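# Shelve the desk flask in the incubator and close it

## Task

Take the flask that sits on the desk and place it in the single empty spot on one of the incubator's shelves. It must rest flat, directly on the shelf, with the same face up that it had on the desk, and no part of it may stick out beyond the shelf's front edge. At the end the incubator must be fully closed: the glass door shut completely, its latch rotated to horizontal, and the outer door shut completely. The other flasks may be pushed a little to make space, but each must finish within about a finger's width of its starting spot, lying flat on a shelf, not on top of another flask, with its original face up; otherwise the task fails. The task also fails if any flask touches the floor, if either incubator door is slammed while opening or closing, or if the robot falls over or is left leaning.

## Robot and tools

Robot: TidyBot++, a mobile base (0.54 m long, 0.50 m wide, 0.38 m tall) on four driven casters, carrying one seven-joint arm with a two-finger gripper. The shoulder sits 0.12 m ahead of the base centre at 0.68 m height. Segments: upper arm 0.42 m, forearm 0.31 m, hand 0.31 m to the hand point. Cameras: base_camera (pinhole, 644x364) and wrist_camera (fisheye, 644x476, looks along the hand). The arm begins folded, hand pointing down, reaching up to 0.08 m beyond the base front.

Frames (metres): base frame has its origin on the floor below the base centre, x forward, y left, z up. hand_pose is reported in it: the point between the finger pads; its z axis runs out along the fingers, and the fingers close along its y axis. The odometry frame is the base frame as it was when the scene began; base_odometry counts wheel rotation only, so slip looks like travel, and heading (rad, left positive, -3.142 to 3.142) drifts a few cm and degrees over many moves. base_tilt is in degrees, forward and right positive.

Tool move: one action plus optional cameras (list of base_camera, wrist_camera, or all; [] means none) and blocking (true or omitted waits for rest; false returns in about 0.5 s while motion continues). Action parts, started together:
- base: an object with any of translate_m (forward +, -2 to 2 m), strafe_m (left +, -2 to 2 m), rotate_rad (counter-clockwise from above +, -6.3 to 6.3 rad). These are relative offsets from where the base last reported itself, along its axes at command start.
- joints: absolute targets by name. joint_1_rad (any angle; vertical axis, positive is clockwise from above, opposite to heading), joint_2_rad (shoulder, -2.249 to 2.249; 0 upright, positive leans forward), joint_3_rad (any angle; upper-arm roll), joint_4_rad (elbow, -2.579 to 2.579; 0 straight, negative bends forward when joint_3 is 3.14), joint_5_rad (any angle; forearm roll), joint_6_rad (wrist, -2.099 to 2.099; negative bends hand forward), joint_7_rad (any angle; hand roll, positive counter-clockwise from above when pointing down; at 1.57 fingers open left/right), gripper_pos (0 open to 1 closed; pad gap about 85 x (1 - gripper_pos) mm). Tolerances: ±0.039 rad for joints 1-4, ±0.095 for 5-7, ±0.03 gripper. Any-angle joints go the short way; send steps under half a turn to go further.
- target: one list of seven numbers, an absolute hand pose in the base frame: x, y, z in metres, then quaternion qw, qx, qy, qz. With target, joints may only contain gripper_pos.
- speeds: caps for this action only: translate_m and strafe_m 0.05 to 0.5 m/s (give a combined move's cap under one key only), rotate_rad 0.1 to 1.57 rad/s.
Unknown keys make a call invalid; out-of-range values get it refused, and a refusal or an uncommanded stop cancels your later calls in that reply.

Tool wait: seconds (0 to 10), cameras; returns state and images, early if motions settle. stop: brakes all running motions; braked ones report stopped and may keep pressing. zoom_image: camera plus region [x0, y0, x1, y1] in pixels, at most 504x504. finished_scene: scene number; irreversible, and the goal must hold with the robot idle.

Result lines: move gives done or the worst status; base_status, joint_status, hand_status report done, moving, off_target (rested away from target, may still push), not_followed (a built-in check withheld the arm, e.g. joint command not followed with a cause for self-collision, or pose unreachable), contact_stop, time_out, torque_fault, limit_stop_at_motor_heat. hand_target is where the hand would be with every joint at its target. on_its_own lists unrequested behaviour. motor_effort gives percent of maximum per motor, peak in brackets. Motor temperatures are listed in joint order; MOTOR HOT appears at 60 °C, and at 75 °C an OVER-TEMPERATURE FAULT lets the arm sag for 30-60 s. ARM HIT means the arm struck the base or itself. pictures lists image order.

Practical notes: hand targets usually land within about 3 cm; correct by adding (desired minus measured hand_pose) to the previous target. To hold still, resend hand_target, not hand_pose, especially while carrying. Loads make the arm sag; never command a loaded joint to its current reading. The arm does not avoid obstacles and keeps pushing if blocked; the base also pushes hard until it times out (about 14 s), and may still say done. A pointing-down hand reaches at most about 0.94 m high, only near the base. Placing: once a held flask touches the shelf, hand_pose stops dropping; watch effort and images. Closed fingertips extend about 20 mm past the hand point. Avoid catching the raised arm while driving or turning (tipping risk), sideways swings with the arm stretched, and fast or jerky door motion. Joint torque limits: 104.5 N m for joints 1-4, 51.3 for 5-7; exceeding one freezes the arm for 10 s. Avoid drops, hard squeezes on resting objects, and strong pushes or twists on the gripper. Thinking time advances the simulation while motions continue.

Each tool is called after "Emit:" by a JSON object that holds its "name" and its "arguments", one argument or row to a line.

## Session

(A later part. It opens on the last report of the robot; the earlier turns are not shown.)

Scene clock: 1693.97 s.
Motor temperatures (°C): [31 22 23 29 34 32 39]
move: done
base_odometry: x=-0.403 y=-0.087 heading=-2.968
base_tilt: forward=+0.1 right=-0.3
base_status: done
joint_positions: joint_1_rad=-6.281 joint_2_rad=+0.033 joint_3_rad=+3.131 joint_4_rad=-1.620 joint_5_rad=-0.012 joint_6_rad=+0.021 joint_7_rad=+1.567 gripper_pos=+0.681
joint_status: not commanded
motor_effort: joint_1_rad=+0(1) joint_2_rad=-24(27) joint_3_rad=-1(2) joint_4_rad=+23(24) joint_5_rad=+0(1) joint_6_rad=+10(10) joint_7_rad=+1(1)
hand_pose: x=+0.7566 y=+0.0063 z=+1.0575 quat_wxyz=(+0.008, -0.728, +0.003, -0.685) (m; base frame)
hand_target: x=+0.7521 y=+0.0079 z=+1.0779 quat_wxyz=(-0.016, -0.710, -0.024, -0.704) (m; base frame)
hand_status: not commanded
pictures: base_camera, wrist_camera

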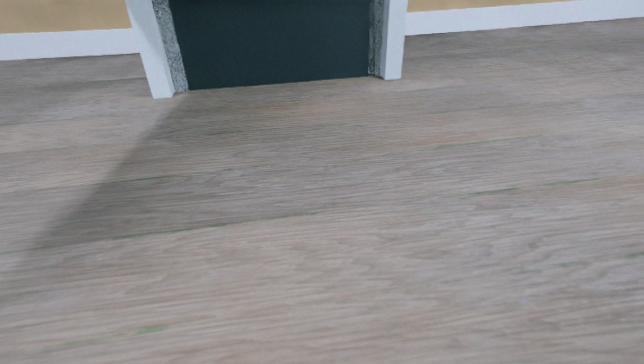

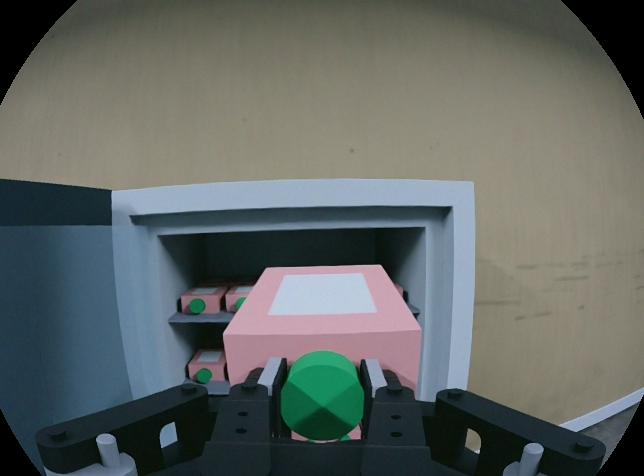

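Emit:
{"name": "zoom_image", "arguments": {
  "camera": "wrist_camera",
  "region": [140, 220, 440, 420]
}}

Scaled by 1.680.

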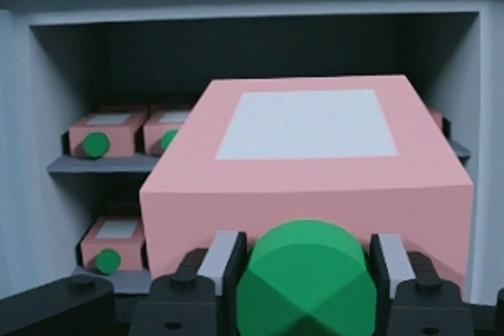

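Emit:
{"name": "move", "arguments": {
  "base": {"strafe_m": -0.2},
  "joints": {"joint_1_rad": 0.05},
  "cameras": ["wrist_camera"]
}}

Emit:
{"name": "zoom_image", "arguments": {
  "camera": "wrist_camera",
  "region": [40, 180, 340, 400]
}}

Scene clock: 1751.90 s.
Motor temperatures (°C): [31 22 23 29 34 32 39]
move: done
base_odometry: x=-0.437 y=+0.110 heading=-2.968
base_tilt: forward=+0.1 right=-0.3
base_status: done
joint_positions: joint_1_rad=-6.234 joint_2_rad=+0.033 joint_3_rad=+3.131 joint_4_rad=-1.620 joint_5_rad=-0.012 joint_6_rad=+0.021 joint_7_rad=+1.567 gripper_pos=+0.681
joint_status: all done
motor_effort: joint_1_rad=+0(3) joint_2_rad=-24(25) joint_3_rad=-1(3) joint_4_rad=+23(24) joint_5_rad=+0(1) joint_6_rad=+10(10) joint_7_rad=+0(1)
hand_pose: x=+0.7562 y=-0.0236 z=+1.0575 quat_wxyz=(-0.008, -0.728, +0.020, -0.685) (m; base frame)
hand_target: x=+0.7517 y=-0.0238 z=+1.0779 quat_wxyz=(-0.034, -0.710, -0.006, -0.703) (m; base frame)
hand_status: not commanded
pictures: wrist_camera

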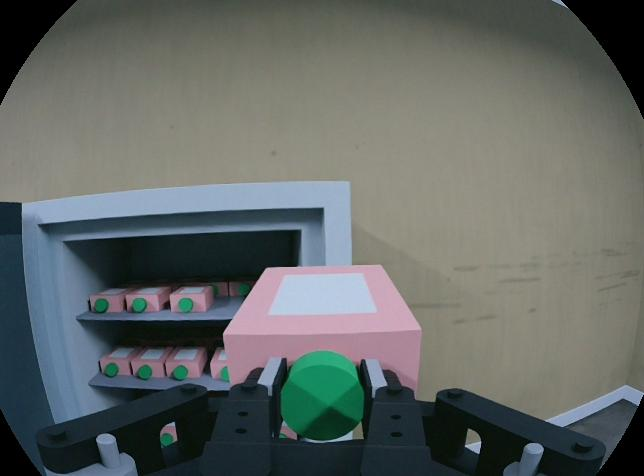

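Scaled by 1.680.

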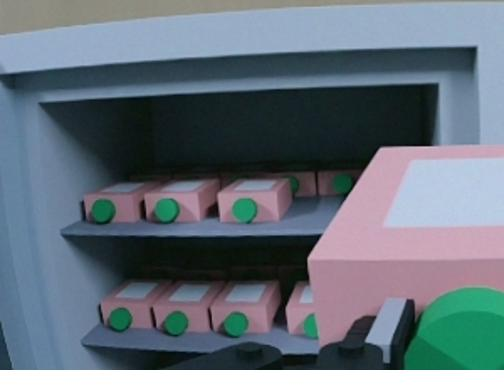

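Emit:
{"name": "move", "arguments": {
  "base": {"rotate_rad": 0.168},
  "speeds": {"rotate_rad": 0.3},
  "cameras": ["wrist_camera", "base_camera"]
}}

Emit:
{"name": "zoom_image", "arguments": {
  "camera": "wrist_camera",
  "region": [100, 170, 460, 420]
}}

Scene clock: 1799.93 s.
Motor temperatures (°C): [31 22 23 30 34 32 39]
move: done
base_odometry: x=-0.437 y=+0.110 heading=-2.800
base_tilt: forward=+0.0 right=-0.3
base_status: done
joint_positions: joint_1_rad=-6.236 joint_2_rad=+0.033 joint_3_rad=+3.131 joint_4_rad=-1.620 joint_5_rad=-0.012 joint_6_rad=+0.021 joint_7_rad=+1.567 gripper_pos=+0.681
joint_status: not commanded
motor_effort: joint_1_rad=+0(3) joint_2_rad=-25(26) joint_3_rad=-1(3) joint_4_rad=+22(24) joint_5_rad=+0(1) joint_6_rad=+10(10) joint_7_rad=+1(1)
hand_pose: x=+0.7563 y=-0.0224 z=+1.0575 quat_wxyz=(-0.007, -0.728, +0.020, -0.685) (m; base frame)
hand_target: x=+0.7517 y=-0.0238 z=+1.0779 quat_wxyz=(-0.034, -0.710, -0.006, -0.703) (m; base frame)
hand_status: not commanded
pictures: base_camera, wrist_camera

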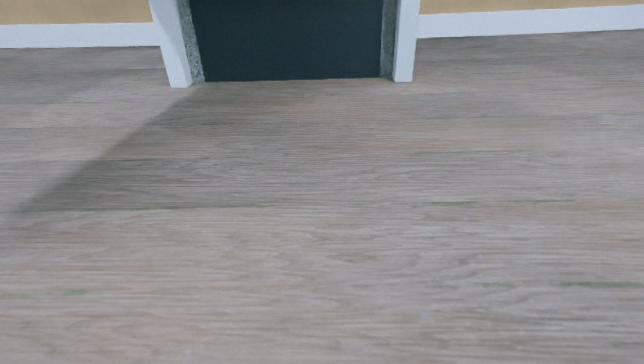

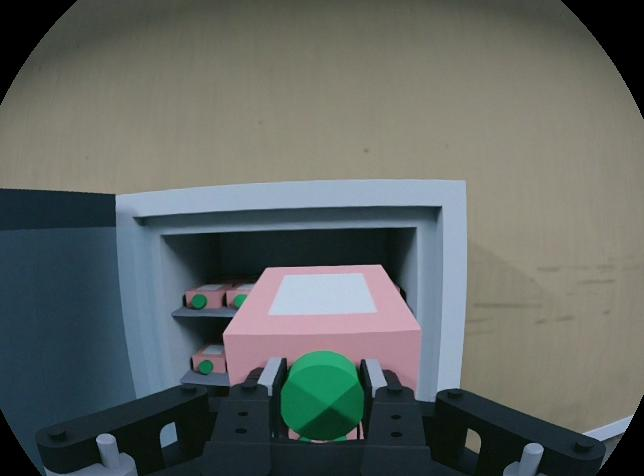

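Scaled by 1.400.

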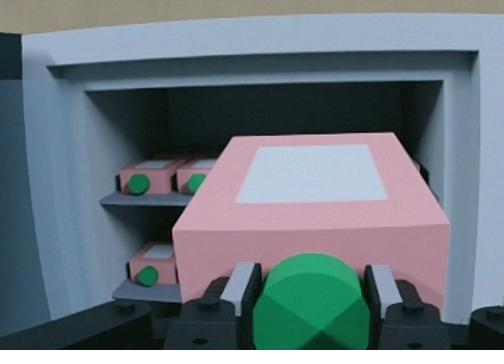

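Emit:
{"name": "move", "arguments": {
  "base": {"rotate_rad": -0.02, "translate_m": 0.2},
  "joints": {"joint_1_rad": 0.07},
  "speeds": {"translate_m": 0.15},
  "cameras": ["wrist_camera"]
}}

Emit:
{"name": "zoom_image", "arguments": {
  "camera": "wrist_camera",
  "region": [60, 160, 500, 420]
}}

Scene clock: 1853.63 s.
Motor temperatures (°C): [31 22 23 30 34 32 39]
move: done
base_odometry: x=-0.626 y=+0.043 heading=-2.819
base_tilt: forward=+0.0 right=-0.3
base_status: done
joint_positions: joint_1_rad=-6.212 joint_2_rad=+0.033 joint_3_rad=+3.133 joint_4_rad=-1.621 joint_5_rad=-0.012 joint_6_rad=+0.021 joint_7_rad=+1.567 gripper_pos=+0.681
joint_status: all done
motor_effort: joint_1_rad=-1(3) joint_2_rad=-25(28) joint_3_rad=-1(3) joint_4_rad=+23(24) joint_5_rad=+0(1) joint_6_rad=+10(10) joint_7_rad=+1(1)
hand_pose: x=+0.7557 y=-0.0385 z=+1.0571 quat_wxyz=(-0.016, -0.728, +0.029, -0.685) (m; base frame)
hand_target: x=+0.7511 y=-0.0364 z=+1.0779 quat_wxyz=(-0.041, -0.710, +0.001, -0.703) (m; base frame)
hand_status: not commanded
pictures: wrist_camera

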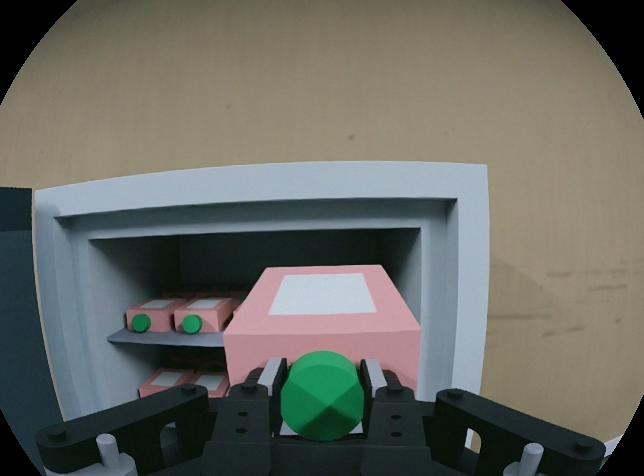

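Scaled by 1.145.

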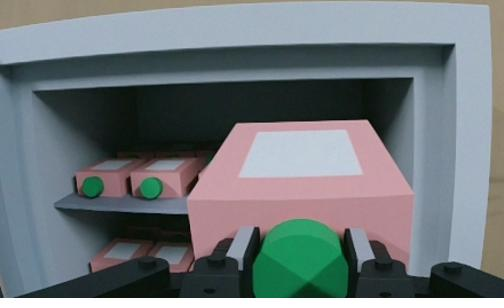

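Emit:
{"name": "zoom_image", "arguments": {
  "camera": "wrist_camera",
  "region": [100, 270, 260, 380]
}}

Scaled by 3.150.

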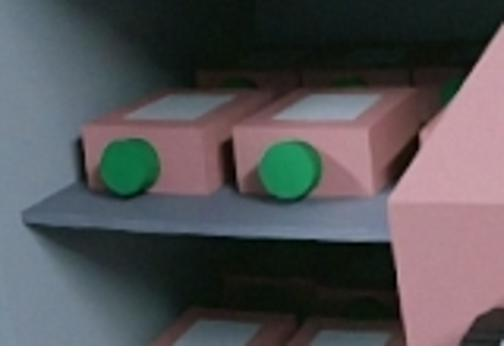

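Emit:
{"name": "move", "arguments": {
  "base": {"translate_m": 0.2, "strafe_m": 0.025},
  "speeds": {"translate_m": 0.12},
  "cameras": ["wrist_camera"]
}}

Emit:
{"name": "zoom_image", "arguments": {
  "camera": "wrist_camera",
  "region": [60, 200, 480, 420]
}}

Scene clock: 1882.27 s.
Motor temperatures (°C): [31 22 23 30 34 32 39]
move: done
base_odometry: x=-0.808 y=-0.044 heading=-2.819
base_tilt: forward=+0.0 right=-0.3
base_status: done
joint_positions: joint_1_rad=-6.212 joint_2_rad=+0.033 joint_3_rad=+3.133 joint_4_rad=-1.621 joint_5_rad=-0.012 joint_6_rad=+0.021 joint_7_rad=+1.567 gripper_pos=+0.681
joint_status: not commanded
motor_effort: joint_1_rad=+0(1) joint_2_rad=-24(27) joint_3_rad=-1(2) joint_4_rad=+23(24) joint_5_rad=+0(1) joint_6_rad=+10(10) joint_7_rad=+1(1)
hand_pose: x=+0.7556 y=-0.0385 z=+1.0572 quat_wxyz=(-0.016, -0.728, +0.029, -0.685) (m; base frame)
hand_target: x=+0.7511 y=-0.0364 z=+1.0779 quat_wxyz=(-0.041, -0.710, +0.001, -0.703) (m; base frame)
hand_status: not commanded
pictures: wrist_camera

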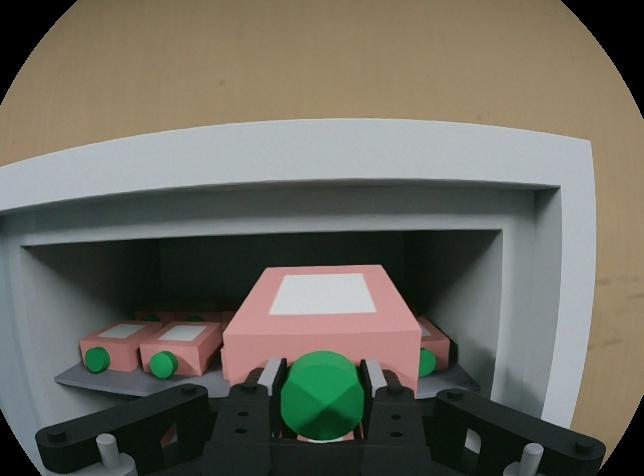

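Scaled by 1.200.

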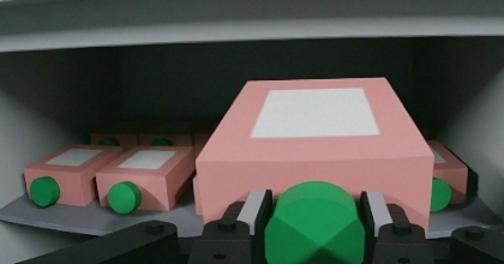

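Emit:
{"name": "move", "arguments": {
  "base": {"translate_m": 0.2, "strafe_m": -0.035},
  "speeds": {"translate_m": 0.1},
  "cameras": ["wrist_camera"]
}}

Emit:
{"name": "zoom_image", "arguments": {
  "camera": "wrist_camera",
  "region": [60, 200, 540, 470]
}}

Scene clock: 1910.80 s.
Motor temperatures (°C): [31 22 23 30 34 32 39]
move: done
base_odometry: x=-1.009 y=-0.074 heading=-2.819
base_tilt: forward=+0.1 right=-0.4
base_status: done
joint_positions: joint_1_rad=-6.212 joint_2_rad=+0.033 joint_3_rad=+3.133 joint_4_rad=-1.621 joint_5_rad=-0.012 joint_6_rad=+0.021 joint_7_rad=+1.567 gripper_pos=+0.681
joint_status: not commanded
motor_effort: joint_1_rad=-1(2) joint_2_rad=-24(27) joint_3_rad=+0(3) joint_4_rad=+23(24) joint_5_rad=+0(1) joint_6_rad=+10(10) joint_7_rad=+1(1)
hand_pose: x=+0.7555 y=-0.0385 z=+1.0573 quat_wxyz=(-0.016, -0.728, +0.029, -0.685) (m; base frame)
hand_target: x=+0.7511 y=-0.0364 z=+1.0779 quat_wxyz=(-0.041, -0.710, +0.001, -0.703) (m; base frame)
hand_status: not commanded
pictures: wrist_camera

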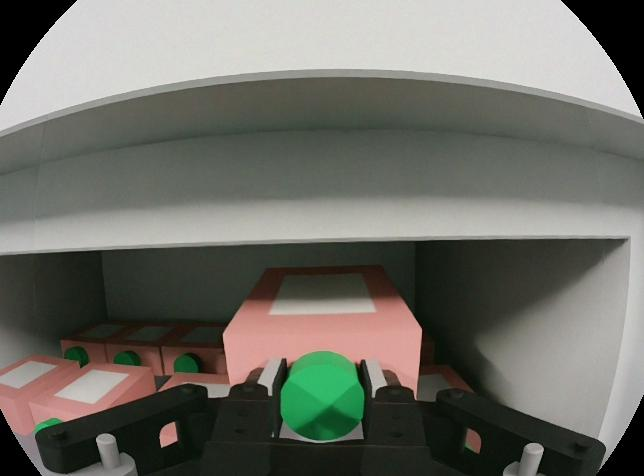

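Scaled by 1.050.

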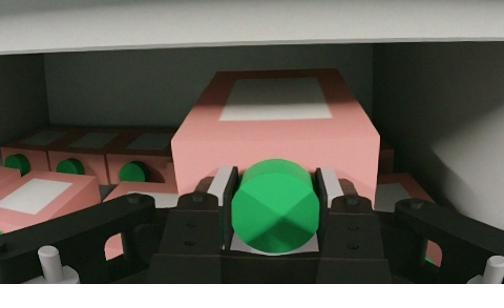

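Emit:
{"name": "zoom_image", "arguments": {
  "camera": "wrist_camera",
  "region": [140, 300, 500, 470]
}}

Scaled by 1.400.

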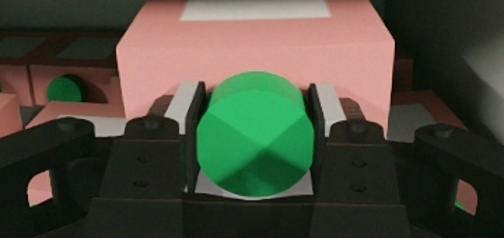

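Emit:
{"name": "move", "arguments": {
  "base": {"translate_m": 0.05, "strafe_m": 0.007},
  "speeds": {"translate_m": 0.06},
  "joints": {"joint_2_rad": 0.06},
  "cameras": ["wrist_camera"]
}}

Emit:
{"name": "zoom_image", "arguments": {
  "camera": "wrist_camera",
  "region": [140, 300, 500, 470]
}}

Scene clock: 1948.73 s.
Motor temperatures (°C): [31 22 22 30 34 32 39]
move: done
base_odometry: x=-1.054 y=-0.097 heading=-2.819
base_tilt: forward=+0.1 right=-0.3
base_status: done
joint_positions: joint_1_rad=-6.212 joint_2_rad=+0.067 joint_3_rad=+3.133 joint_4_rad=-1.623 joint_5_rad=-0.012 joint_6_rad=+0.021 joint_7_rad=+1.567 gripper_pos=+0.681
joint_status: all done
motor_effort: joint_1_rad=-1(2) joint_2_rad=-26(27) joint_3_rad=-1(2) joint_4_rad=+23(24) joint_5_rad=+0(1) joint_6_rad=+10(10) joint_7_rad=+0(1)
hand_pose: x=+0.7680 y=-0.0394 z=+1.0336 quat_wxyz=(-0.015, -0.740, +0.029, -0.671) (m; base frame)
hand_target: x=+0.7664 y=-0.0375 z=+1.0523 quat_wxyz=(-0.040, -0.724, +0.001, -0.688) (m; base frame)
hand_status: not commanded
pictures: wrist_camera

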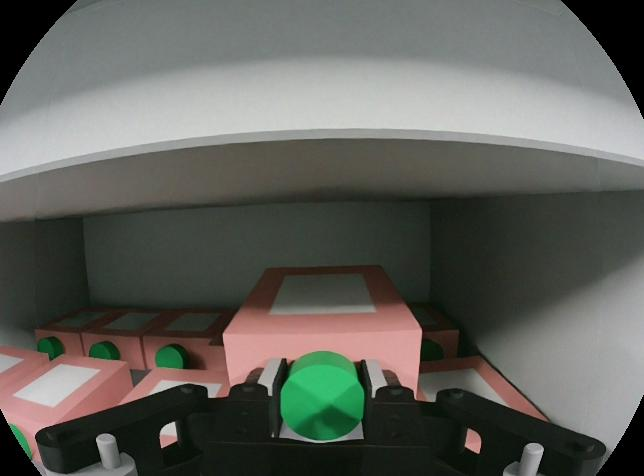

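Scaled by 1.400.

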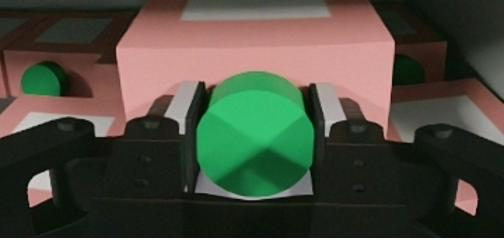

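Emit:
{"name": "move", "arguments": {
  "joints": {"joint_2_rad": 0.11},
  "cameras": ["wrist_camera"]
}}

Emit:
{"name": "move", "arguments": {
  "joints": {"joint_2_rad": 0.135},
  "cameras": ["wrist_camera"]
}}

Scene clock: 1962.00 s.
Motor temperatures (°C): [31 22 22 30 34 32 39]
move: done
base_odometry: x=-1.054 y=-0.097 heading=-2.819
base_tilt: forward=+0.1 right=-0.3
base_status: not commanded
joint_positions: joint_1_rad=-6.212 joint_2_rad=+0.114 joint_3_rad=+3.133 joint_4_rad=-1.624 joint_5_rad=-0.012 joint_6_rad=+0.021 joint_7_rad=+1.567 gripper_pos=+0.681
joint_status: all done
motor_effort: joint_1_rad=-1(1) joint_2_rad=-27(29) joint_3_rad=-1(1) joint_4_rad=+23(24) joint_5_rad=+0(1) joint_6_rad=+10(11) joint_7_rad=+0(1)
hand_pose: x=+0.7837 y=-0.0405 z=+1.0023 quat_wxyz=(-0.015, -0.756, +0.030, -0.654) (m; base frame)
hand_target: x=+0.7841 y=-0.0387 z=+1.0194 quat_wxyz=(-0.039, -0.741, +0.002, -0.670) (m; base frame)
hand_status: not commanded
pictures: wrist_camera

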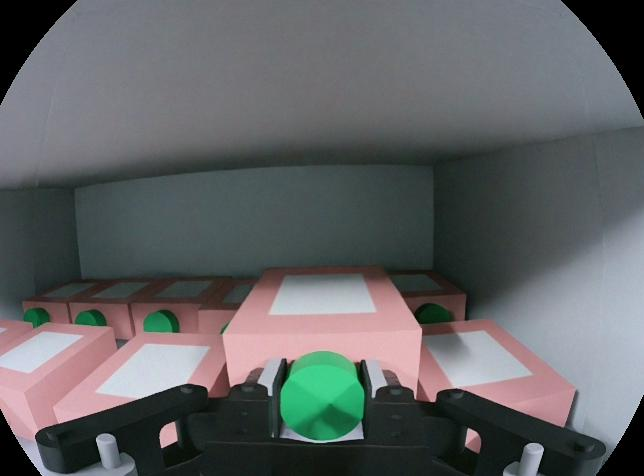

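Scene clock: 1962.73 s.
Motor temperatures (°C): [31 22 22 30 34 32 39]
move: done
base_odometry: x=-1.054 y=-0.097 heading=-2.819
base_tilt: forward=+0.1 right=-0.3
base_status: not commanded
joint_positions: joint_1_rad=-6.212 joint_2_rad=+0.135 joint_3_rad=+3.133 joint_4_rad=-1.624 joint_5_rad=-0.012 joint_6_rad=+0.021 joint_7_rad=+1.567 gripper_pos=+0.681
joint_status: all done
motor_effort: joint_1_rad=-1(1) joint_2_rad=-28(29) joint_3_rad=-2(2) joint_4_rad=+23(24) joint_5_rad=+1(1) joint_6_rad=+10(10) joint_7_rad=+1(1)
hand_pose: x=+0.7902 y=-0.0410 z=+0.9884 quat_wxyz=(-0.015, -0.763, +0.030, -0.646) (m; base frame)
hand_target: x=+0.7923 y=-0.0393 z=+1.0026 quat_wxyz=(-0.038, -0.750, +0.002, -0.661) (m; base frame)
hand_status: not commanded
pictures: wrist_camera

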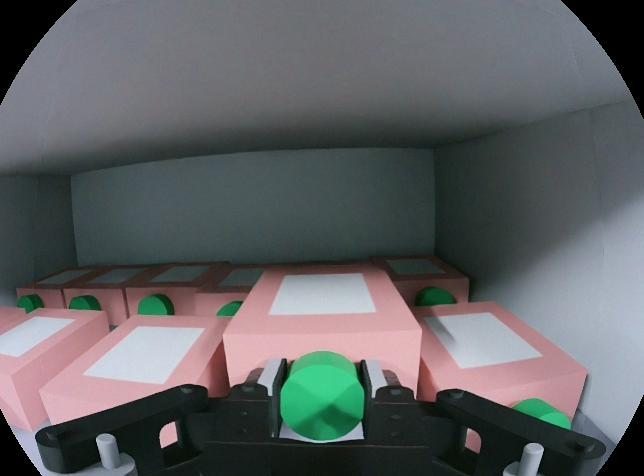

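Emit:
{"name": "move", "arguments": {
  "joints": {"joint_2_rad": 0.15},
  "cameras": ["wrist_camera"]
}}

Emit:
{"name": "move", "arguments": {
  "joints": {"joint_2_rad": 0.16},
  "cameras": ["wrist_camera"]
}}

Scene clock: 1974.47 s.
Motor temperatures (°C): [31 22 22 30 34 32 39]
move: done
base_odometry: x=-1.054 y=-0.097 heading=-2.819
base_tilt: forward=+0.0 right=-0.3
base_status: not commanded
joint_positions: joint_1_rad=-6.212 joint_2_rad=+0.148 joint_3_rad=+3.133 joint_4_rad=-1.624 joint_5_rad=-0.012 joint_6_rad=+0.021 joint_7_rad=+1.567 gripper_pos=+0.681
joint_status: all done
motor_effort: joint_1_rad=-1(1) joint_2_rad=-28(29) joint_3_rad=-1(1) joint_4_rad=+23(23) joint_5_rad=+1(1) joint_6_rad=+10(10) joint_7_rad=+1(1)
hand_pose: x=+0.7941 y=-0.0412 z=+0.9797 quat_wxyz=(-0.014, -0.767, +0.031, -0.641) (m; base frame)
hand_target: x=+0.7970 y=-0.0396 z=+0.9925 quat_wxyz=(-0.038, -0.755, +0.002, -0.655) (m; base frame)
hand_status: not commanded
pictures: wrist_camera

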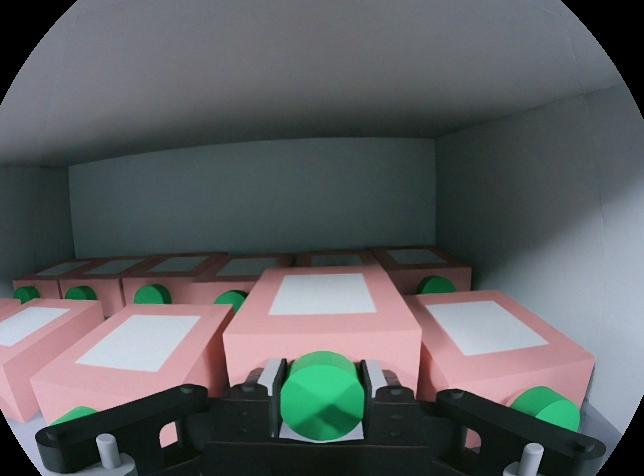

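Scene clock: 1975.03 s.
Motor temperatures (°C): [31 22 22 30 34 32 39]
move: done
base_odometry: x=-1.054 y=-0.097 heading=-2.819
base_tilt: forward=+0.0 right=-0.3
base_status: not commanded
joint_positions: joint_1_rad=-6.212 joint_2_rad=+0.157 joint_3_rad=+3.133 joint_4_rad=-1.624 joint_5_rad=-0.012 joint_6_rad=+0.021 joint_7_rad=+1.567 gripper_pos=+0.681
joint_status: all done
motor_effort: joint_1_rad=+0(1) joint_2_rad=-28(29) joint_3_rad=-1(2) joint_4_rad=+23(23) joint_5_rad=+0(1) joint_6_rad=+10(10) joint_7_rad=+0(1)
hand_pose: x=+0.7967 y=-0.0414 z=+0.9736 quat_wxyz=(-0.014, -0.770, +0.031, -0.637) (m; base frame)
hand_target: x=+0.8001 y=-0.0398 z=+0.9857 quat_wxyz=(-0.037, -0.758, +0.002, -0.651) (m; base frame)
hand_status: not commanded
pictures: wrist_camera

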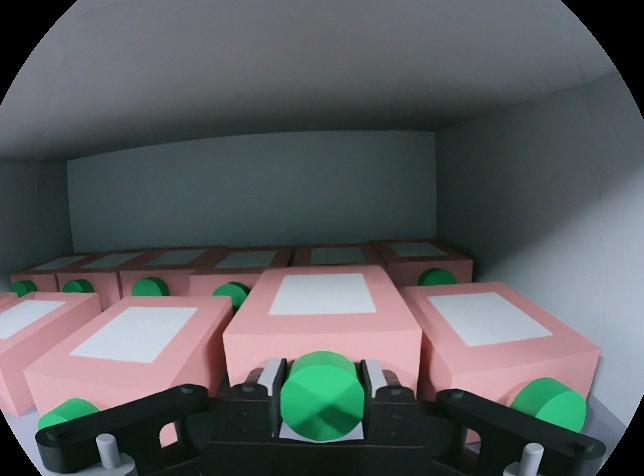

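Emit:
{"name": "move", "arguments": {
  "joints": {"joint_2_rad": 0.17},
  "cameras": []
}}

Emit:
{"name": "move", "arguments": {
  "joints": {"joint_2_rad": 0.18},
  "cameras": ["wrist_camera"]
}}

Scene clock: 1979.30 s.
Motor temperatures (°C): [31 22 22 30 34 32 39]
move: done
base_odometry: x=-1.054 y=-0.097 heading=-2.819
base_tilt: forward=+0.1 right=-0.3
base_status: not commanded
joint_positions: joint_1_rad=-6.212 joint_2_rad=+0.167 joint_3_rad=+3.133 joint_4_rad=-1.624 joint_5_rad=-0.012 joint_6_rad=+0.021 joint_7_rad=+1.567 gripper_pos=+0.681
joint_status: all done
motor_effort: joint_1_rad=+0(1) joint_2_rad=-29(30) joint_3_rad=-1(2) joint_4_rad=+22(23) joint_5_rad=+0(1) joint_6_rad=+10(10) joint_7_rad=+1(1)
hand_pose: x=+0.7995 y=-0.0416 z=+0.9669 quat_wxyz=(-0.014, -0.773, +0.031, -0.633) (m; base frame)
hand_target: x=+0.8031 y=-0.0400 z=+0.9788 quat_wxyz=(-0.037, -0.761, +0.002, -0.648) (m; base frame)
hand_status: not commanded
pictures: none
No camera images: "cameras" was empty.

Scene clock: 1979.83 s.
Motor temperatures (°C): [31 22 22 30 34 32 39]
move: done
base_odometry: x=-1.054 y=-0.097 heading=-2.819
base_tilt: forward=+0.0 right=-0.3
base_status: not commanded
joint_positions: joint_1_rad=-6.212 joint_2_rad=+0.174 joint_3_rad=+3.133 joint_4_rad=-1.624 joint_5_rad=-0.012 joint_6_rad=+0.023 joint_7_rad=+1.567 gripper_pos=+0.681
joint_status: all done
motor_effort: joint_1_rad=+0(1) joint_2_rad=-28(30) joint_3_rad=-1(2) joint_4_rad=+22(23) joint_5_rad=+0(0) joint_6_rad=+9(10) joint_7_rad=+1(1)
hand_pose: x=+0.8016 y=-0.0418 z=+0.9627 quat_wxyz=(-0.014, -0.775, +0.031, -0.631) (m; base frame)
hand_target: x=+0.8060 y=-0.0402 z=+0.9720 quat_wxyz=(-0.037, -0.764, +0.002, -0.644) (m; base frame)
hand_status: not commanded
pictures: wrist_camera

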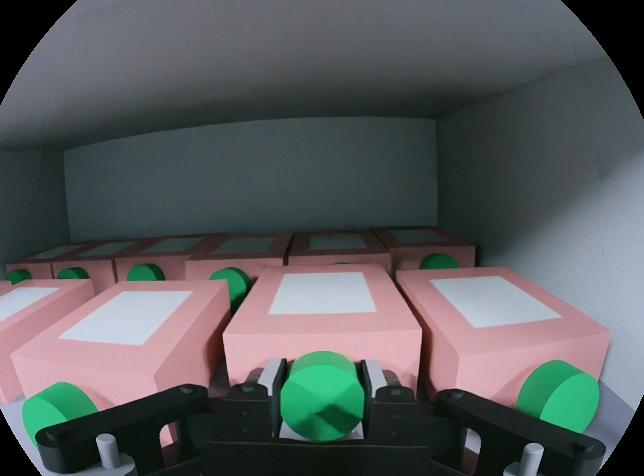

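Emit:
{"name": "move", "arguments": {
  "joints": {"joint_2_rad": 0.19, "joint_6_rad": 0.08},
  "cameras": ["wrist_camera"]
}}

Emit:
{"name": "move", "arguments": {
  "joints": {"joint_2_rad": 0.197, "joint_6_rad": 0.085},
  "cameras": ["wrist_camera"]
}}

Scene clock: 1987.40 s.
Motor temperatures (°C): [31 22 22 30 34 32 39]
move: done
base_odometry: x=-1.054 y=-0.097 heading=-2.819
base_tilt: forward=+0.1 right=-0.3
base_status: not commanded
joint_positions: joint_1_rad=-6.212 joint_2_rad=+0.184 joint_3_rad=+3.133 joint_4_rad=-1.624 joint_5_rad=-0.012 joint_6_rad=+0.041 joint_7_rad=+1.567 gripper_pos=+0.681
joint_status: all done
motor_effort: joint_1_rad=+0(1) joint_2_rad=-28(30) joint_3_rad=-1(2) joint_4_rad=+21(23) joint_5_rad=+0(1) joint_6_rad=+9(10) joint_7_rad=+0(1)
hand_pose: x=+0.8054 y=-0.0421 z=+0.9614 quat_wxyz=(-0.014, -0.772, +0.031, -0.635) (m; base frame)
hand_target: x=+0.8099 y=-0.0406 z=+0.9712 quat_wxyz=(-0.037, -0.761, +0.002, -0.648) (m; base frame)
hand_status: not commanded
pictures: wrist_camera

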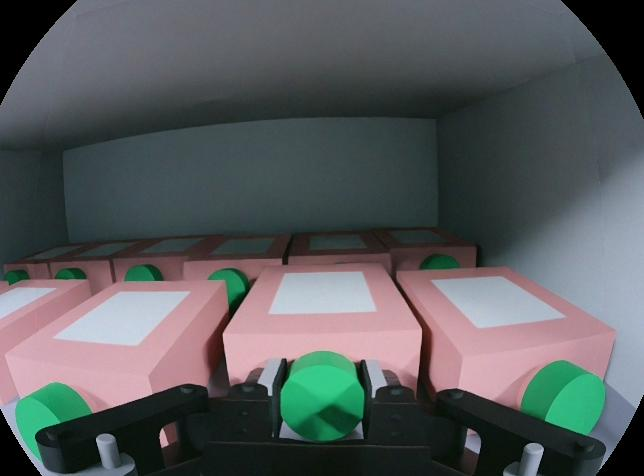

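Scene clock: 1987.90 s.
Motor temperatures (°C): [31 22 22 30 34 32 39]
move: done
base_odometry: x=-1.054 y=-0.097 heading=-2.819
base_tilt: forward=+0.1 right=-0.3
base_status: not commanded
joint_positions: joint_1_rad=-6.212 joint_2_rad=+0.186 joint_3_rad=+3.133 joint_4_rad=-1.624 joint_5_rad=-0.012 joint_6_rad=+0.045 joint_7_rad=+1.567 gripper_pos=+0.681
joint_status: all done
motor_effort: joint_1_rad=+0(1) joint_2_rad=-28(29) joint_3_rad=-1(2) joint_4_rad=+22(22) joint_5_rad=+1(1) joint_6_rad=+9(9) joint_7_rad=+1(1)
hand_pose: x=+0.8064 y=-0.0422 z=+0.9609 quat_wxyz=(-0.014, -0.772, +0.031, -0.635) (m; base frame)
hand_target: x=+0.8122 y=-0.0408 z=+0.9679 quat_wxyz=(-0.037, -0.762, +0.002, -0.647) (m; base frame)
hand_status: not commanded
pictures: wrist_camera

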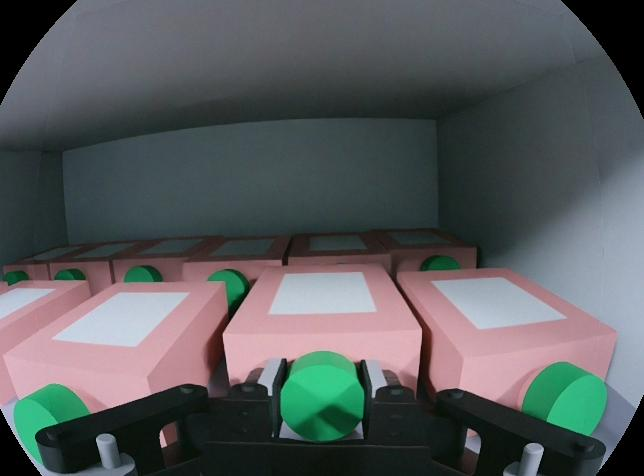

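Emit:
{"name": "move", "arguments": {
  "joints": {"gripper_pos": 0.62},
  "cameras": ["wrist_camera"]
}}

Emit:
{"name": "move", "arguments": {
  "joints": {"gripper_pos": 0.5},
  "cameras": ["wrist_camera"]
}}

Scene clock: 1997.00 s.
Motor temperatures (°C): [31 22 22 30 34 32 39]
move: done
base_odometry: x=-1.054 y=-0.097 heading=-2.819
base_tilt: forward=+0.1 right=-0.3
base_status: not commanded
joint_positions: joint_1_rad=-6.212 joint_2_rad=+0.187 joint_3_rad=+3.133 joint_4_rad=-1.624 joint_5_rad=-0.012 joint_6_rad=+0.045 joint_7_rad=+1.567 gripper_pos=+0.620
joint_status: all done
motor_effort: joint_1_rad=-1(1) joint_2_rad=-28(29) joint_3_rad=+0(2) joint_4_rad=+21(22) joint_5_rad=+0(1) joint_6_rad=+9(9) joint_7_rad=+0(1)
hand_pose: x=+0.8066 y=-0.0422 z=+0.9605 quat_wxyz=(-0.014, -0.772, +0.031, -0.635) (m; base frame)
hand_target: x=+0.8122 y=-0.0408 z=+0.9679 quat_wxyz=(-0.037, -0.762, +0.002, -0.647) (m; base frame)
hand_status: not commanded
pictures: wrist_camera

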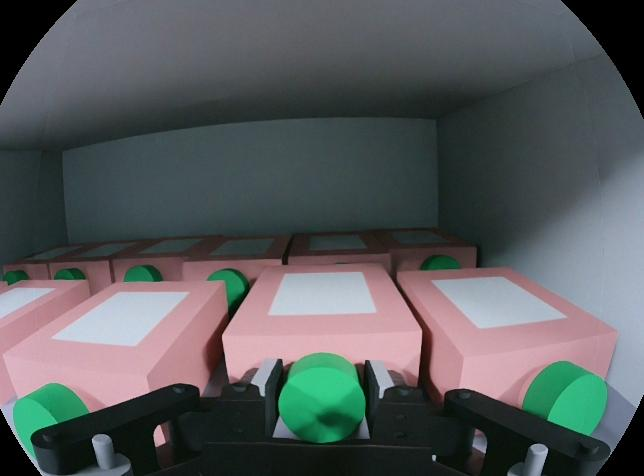

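Scene clock: 1997.53 s.
Motor temperatures (°C): [31 22 22 30 34 32 39]
move: done
base_odometry: x=-1.054 y=-0.097 heading=-2.819
base_tilt: forward=+0.0 right=-0.3
base_status: not commanded
joint_positions: joint_1_rad=-6.212 joint_2_rad=+0.187 joint_3_rad=+3.133 joint_4_rad=-1.624 joint_5_rad=-0.012 joint_6_rad=+0.045 joint_7_rad=+1.567 gripper_pos=+0.500
joint_status: all done
motor_effort: joint_1_rad=+0(1) joint_2_rad=-29(29) joint_3_rad=-1(2) joint_4_rad=+22(22) joint_5_rad=+1(1) joint_6_rad=+9(9) joint_7_rad=+1(1)
hand_pose: x=+0.8066 y=-0.0422 z=+0.9605 quat_wxyz=(-0.014, -0.772, +0.031, -0.635) (m; base frame)
hand_target: x=+0.8122 y=-0.0408 z=+0.9679 quat_wxyz=(-0.037, -0.762, +0.002, -0.647) (m; base frame)
hand_status: not commanded
pictures: wrist_camera

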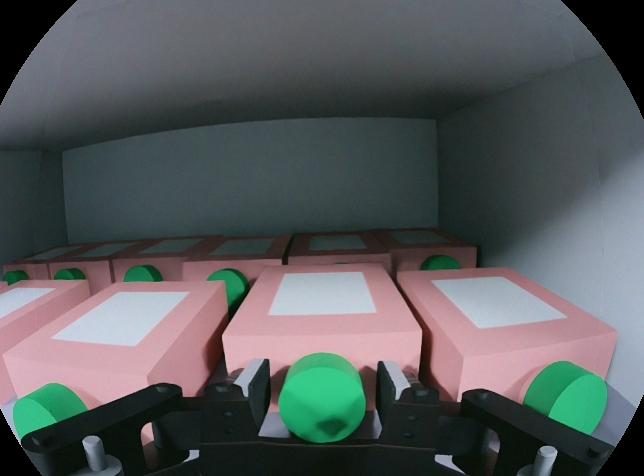

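Emit:
{"name": "move", "arguments": {
  "base": {"translate_m": -0.06, "strafe_m": 0.004},
  "speeds": {"translate_m": 0.06},
  "cameras": ["wrist_camera"]
}}

Emit:
{"name": "move", "arguments": {
  "joints": {"joint_2_rad": 0.07, "joint_6_rad": 0.05},
  "cameras": []
}}

Emit:
{"name": "move", "arguments": {
  "base": {"translate_m": -0.34, "strafe_m": 0.024},
  "speeds": {"translate_m": 0.2},
  "cameras": ["wrist_camera"]
}}

Scene clock: 2006.30 s.
Motor temperatures (°C): [31 22 22 30 34 32 39]
move: done
base_odometry: x=-0.996 y=-0.081 heading=-2.819
base_tilt: forward=+0.0 right=-0.3
base_status: done
joint_positions: joint_1_rad=-6.212 joint_2_rad=+0.194 joint_3_rad=+3.133 joint_4_rad=-1.624 joint_5_rad=-0.012 joint_6_rad=+0.046 joint_7_rad=+1.567 gripper_pos=+0.500
joint_status: not commanded
motor_effort: joint_1_rad=+0(2) joint_2_rad=-29(30) joint_3_rad=-1(2) joint_4_rad=+22(22) joint_5_rad=+0(1) joint_6_rad=+9(9) joint_7_rad=+0(1)
hand_pose: x=+0.8084 y=-0.0423 z=+0.9561 quat_wxyz=(-0.014, -0.774, +0.031, -0.633) (m; base frame)
hand_target: x=+0.8122 y=-0.0408 z=+0.9679 quat_wxyz=(-0.037, -0.762, +0.002, -0.647) (m; base frame)
hand_status: not commanded
pictures: wrist_camera

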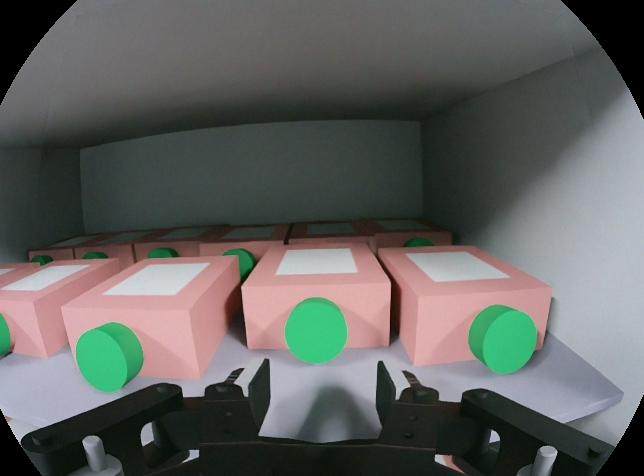

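Scene clock: 2007.37 s.
Motor temperatures (°C): [31 22 22 30 34 32 39]
move: done
base_odometry: x=-0.996 y=-0.081 heading=-2.819
base_tilt: forward=+0.0 right=-0.4
base_status: not commanded
joint_positions: joint_1_rad=-6.212 joint_2_rad=+0.074 joint_3_rad=+3.133 joint_4_rad=-1.624 joint_5_rad=-0.012 joint_6_rad=+0.046 joint_7_rad=+1.567 gripper_pos=+0.500
joint_status: all done
motor_effort: joint_1_rad=-1(1) joint_2_rad=-25(32) joint_3_rad=-2(2) joint_4_rad=+22(23) joint_5_rad=+0(1) joint_6_rad=+9(10) joint_7_rad=+1(1)
hand_pose: x=+0.7711 y=-0.0397 z=+1.0362 quat_wxyz=(-0.016, -0.735, +0.029, -0.678) (m; base frame)
hand_target: x=+0.7699 y=-0.0377 z=+1.0426 quat_wxyz=(-0.039, -0.731, +0.001, -0.681) (m; base frame)
hand_status: not commanded
pictures: none
No camera images: "cameras" was empty.

Scene clock: 2009.83 s.
Motor temperatures (°C): [31 22 22 30 34 32 39]
move: done
base_odometry: x=-0.666 y=+0.003 heading=-2.819
base_tilt: forward=+0.0 right=-0.3
base_status: done
joint_positions: joint_1_rad=-6.212 joint_2_rad=+0.074 joint_3_rad=+3.133 joint_4_rad=-1.624 joint_5_rad=-0.012 joint_6_rad=+0.046 joint_7_rad=+1.567 gripper_pos=+0.500
joint_status: not commanded
motor_effort: joint_1_rad=-1(1) joint_2_rad=-25(28) joint_3_rad=-1(2) joint_4_rad=+22(23) joint_5_rad=+0(1) joint_6_rad=+9(9) joint_7_rad=+1(1)
hand_pose: x=+0.7710 y=-0.0397 z=+1.0362 quat_wxyz=(-0.016, -0.735, +0.029, -0.678) (m; base frame)
hand_target: x=+0.7699 y=-0.0377 z=+1.0426 quat_wxyz=(-0.039, -0.731, +0.001, -0.681) (m; base frame)
hand_status: not commanded
pictures: wrist_camera

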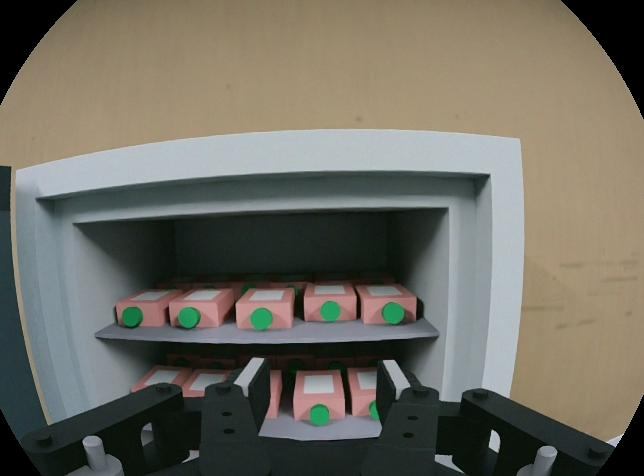

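Emit:
{"name": "move", "arguments": {
  "base": {"translate_m": -0.3, "rotate_rad": -0.071},
  "joints": {"joint_1_rad": 0.0, "joint_2_rad": -0.438, "joint_4_rad": -2.084, "joint_6_rad": -0.107, "gripper_pos": 0.4},
  "speeds": {"translate_m": 0.2},
  "cameras": ["wrist_camera"]
}}

Emit:
{"name": "zoom_image", "arguments": {
  "camera": "wrist_camera",
  "region": [0, 100, 330, 430]
}}

Scene clock: 2035.70 s.
Motor temperatures (°C): [31 22 22 30 34 32 39]
move: done
base_odometry: x=-0.381 y=+0.099 heading=-2.891
base_tilt: forward=+0.0 right=-0.3
base_status: done
joint_positions: joint_1_rad=-6.269 joint_2_rad=-0.432 joint_3_rad=+3.136 joint_4_rad=-2.074 joint_5_rad=-0.012 joint_6_rad=-0.053 joint_7_rad=+1.567 gripper_pos=+0.400
joint_status: all done
motor_effort: joint_1_rad=+0(3) joint_2_rad=-6(29) joint_3_rad=+0(4) joint_4_rad=+22(23) joint_5_rad=+0(1) joint_6_rad=+9(10) joint_7_rad=+0(1)
hand_pose: x=+0.5652 y=-0.0021 z=+1.0032 quat_wxyz=(+0.002, -0.749, +0.009, -0.662) (m; base frame)
hand_target: x=+0.5600 y=+0.0075 z=+0.9828 quat_wxyz=(-0.016, -0.768, -0.027, -0.640) (m; base frame)
hand_status: not commanded
pictures: wrist_camera

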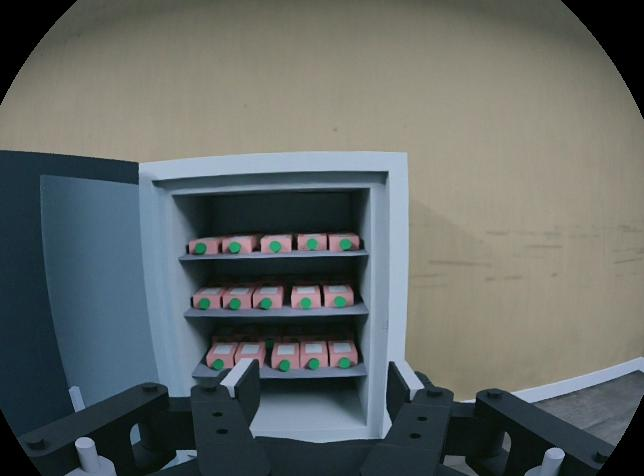

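Scaled by 1.527.

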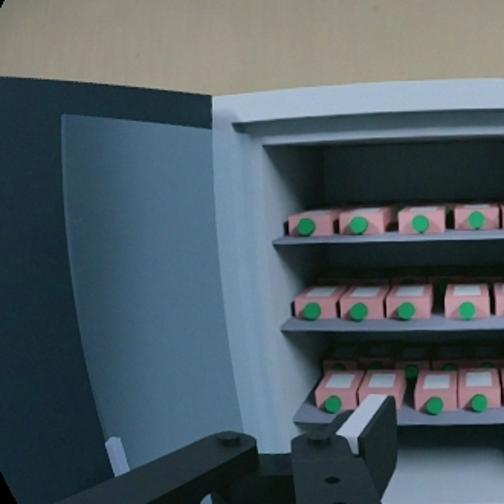

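Emit:
{"name": "move", "arguments": {
  "base": {"strafe_m": 0.42},
  "speeds": {"strafe_m": 0.25},
  "joints": {"joint_6_rad": -0.15},
  "cameras": ["wrist_camera"]
}}

Emit:
{"name": "zoom_image", "arguments": {
  "camera": "wrist_camera",
  "region": [180, 100, 510, 430]
}}

Scene clock: 2054.77 s.
Motor temperatures (°C): [31 22 22 29 34 32 39]
move: done
base_odometry: x=-0.277 y=-0.308 heading=-2.891
base_tilt: forward=+0.1 right=-0.3
base_status: done
joint_positions: joint_1_rad=-6.272 joint_2_rad=-0.432 joint_3_rad=+3.136 joint_4_rad=-2.077 joint_5_rad=-0.012 joint_6_rad=-0.104 joint_7_rad=+1.567 gripper_pos=+0.400
joint_status: all done
motor_effort: joint_1_rad=-1(2) joint_2_rad=-6(7) joint_3_rad=+0(3) joint_4_rad=+22(23) joint_5_rad=+0(1) joint_6_rad=+9(10) joint_7_rad=+1(1)
hand_pose: x=+0.5625 y=-0.0006 z=+0.9853 quat_wxyz=(+0.003, -0.767, +0.008, -0.641) (m; base frame)
hand_target: x=+0.5573 y=+0.0076 z=+0.9696 quat_wxyz=(-0.016, -0.782, -0.028, -0.623) (m; base frame)
hand_status: not commanded
pictures: wrist_camera

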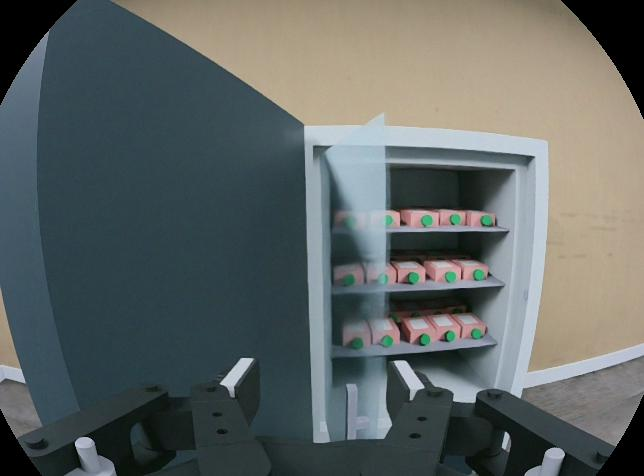

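Scaled by 1.527.

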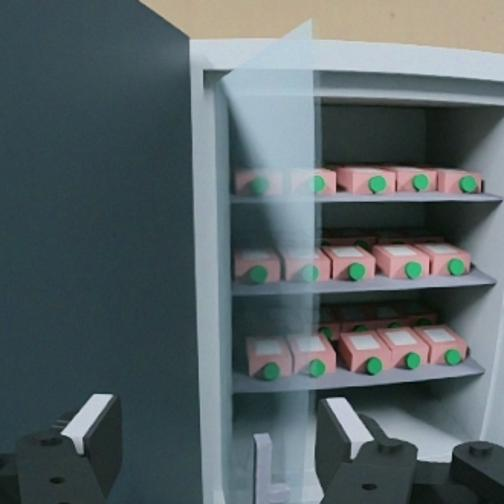

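Emit:
{"name": "move", "arguments": {
  "base": {"strafe_m": -0.065, "translate_m": 0.14},
  "speeds": {"translate_m": 0.15},
  "cameras": ["wrist_camera"]
}}

Emit:
{"name": "zoom_image", "arguments": {
  "camera": "wrist_camera",
  "region": [180, 60, 460, 420]
}}

Scene clock: 2066.23 s.
Motor temperatures (°C): [31 22 22 29 34 32 39]
move: done
base_odometry: x=-0.428 y=-0.280 heading=-2.890
base_tilt: forward=+0.0 right=-0.3
base_status: done
joint_positions: joint_1_rad=-6.272 joint_2_rad=-0.434 joint_3_rad=+3.136 joint_4_rad=-2.078 joint_5_rad=-0.012 joint_6_rad=-0.104 joint_7_rad=+1.567 gripper_pos=+0.400
joint_status: not commanded
motor_effort: joint_1_rad=+0(1) joint_2_rad=-6(9) joint_3_rad=+0(2) joint_4_rad=+22(22) joint_5_rad=+0(1) joint_6_rad=+9(9) joint_7_rad=+1(1)
hand_pose: x=+0.5621 y=-0.0006 z=+0.9859 quat_wxyz=(+0.003, -0.767, +0.008, -0.642) (m; base frame)
hand_target: x=+0.5573 y=+0.0076 z=+0.9696 quat_wxyz=(-0.016, -0.782, -0.028, -0.623) (m; base frame)
hand_status: not commanded
pictures: wrist_camera

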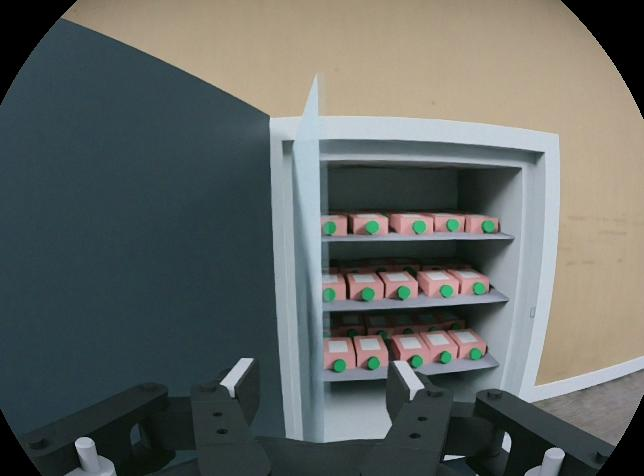

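Scaled by 1.400.

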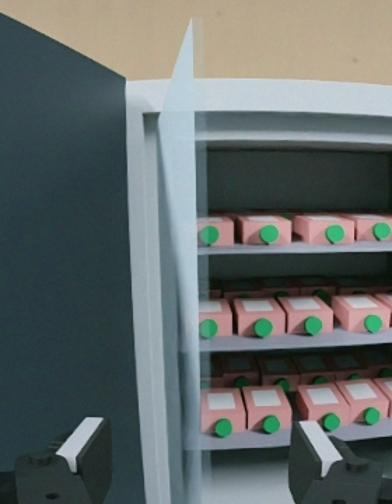

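Emit:
{"name": "move", "arguments": {
  "base": {"translate_m": 0.1},
  "speeds": {"translate_m": 0.1},
  "cameras": ["wrist_camera"]
}}

Emit:
{"name": "zoom_image", "arguments": {
  "camera": "wrist_camera",
  "region": [180, 60, 460, 420]
}}

Scene clock: 2075.23 s.
Motor temperatures (°C): [31 22 22 29 34 32 39]
move: done
base_odometry: x=-0.525 y=-0.305 heading=-2.891
base_tilt: forward=+0.0 right=-0.3
base_status: done
joint_positions: joint_1_rad=-6.272 joint_2_rad=-0.435 joint_3_rad=+3.136 joint_4_rad=-2.078 joint_5_rad=-0.012 joint_6_rad=-0.104 joint_7_rad=+1.567 gripper_pos=+0.400
joint_status: not commanded
motor_effort: joint_1_rad=-1(1) joint_2_rad=-6(9) joint_3_rad=+0(2) joint_4_rad=+22(23) joint_5_rad=+0(1) joint_6_rad=+9(9) joint_7_rad=+0(1)
hand_pose: x=+0.5618 y=-0.0005 z=+0.9862 quat_wxyz=(+0.003, -0.767, +0.008, -0.642) (m; base frame)
hand_target: x=+0.5573 y=+0.0076 z=+0.9696 quat_wxyz=(-0.016, -0.782, -0.028, -0.623) (m; base frame)
hand_status: not commanded
pictures: wrist_camera

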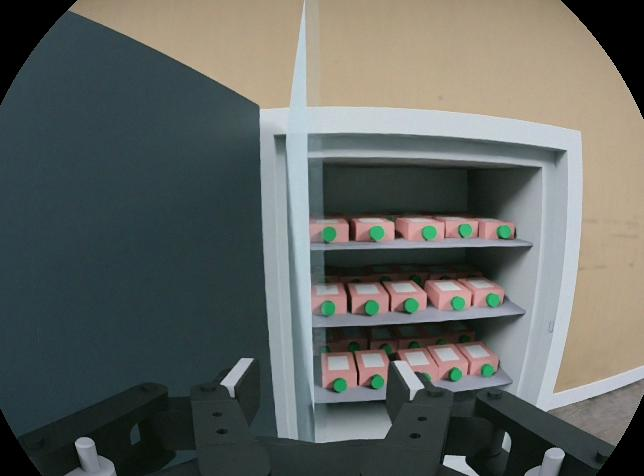

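Scaled by 1.400.

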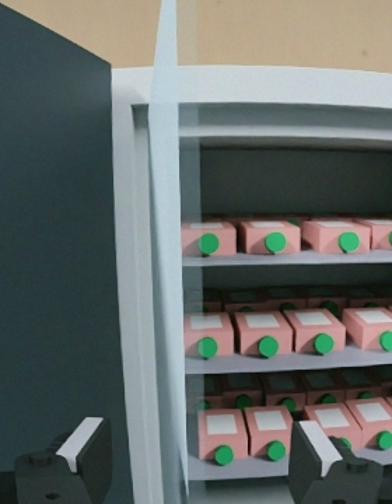

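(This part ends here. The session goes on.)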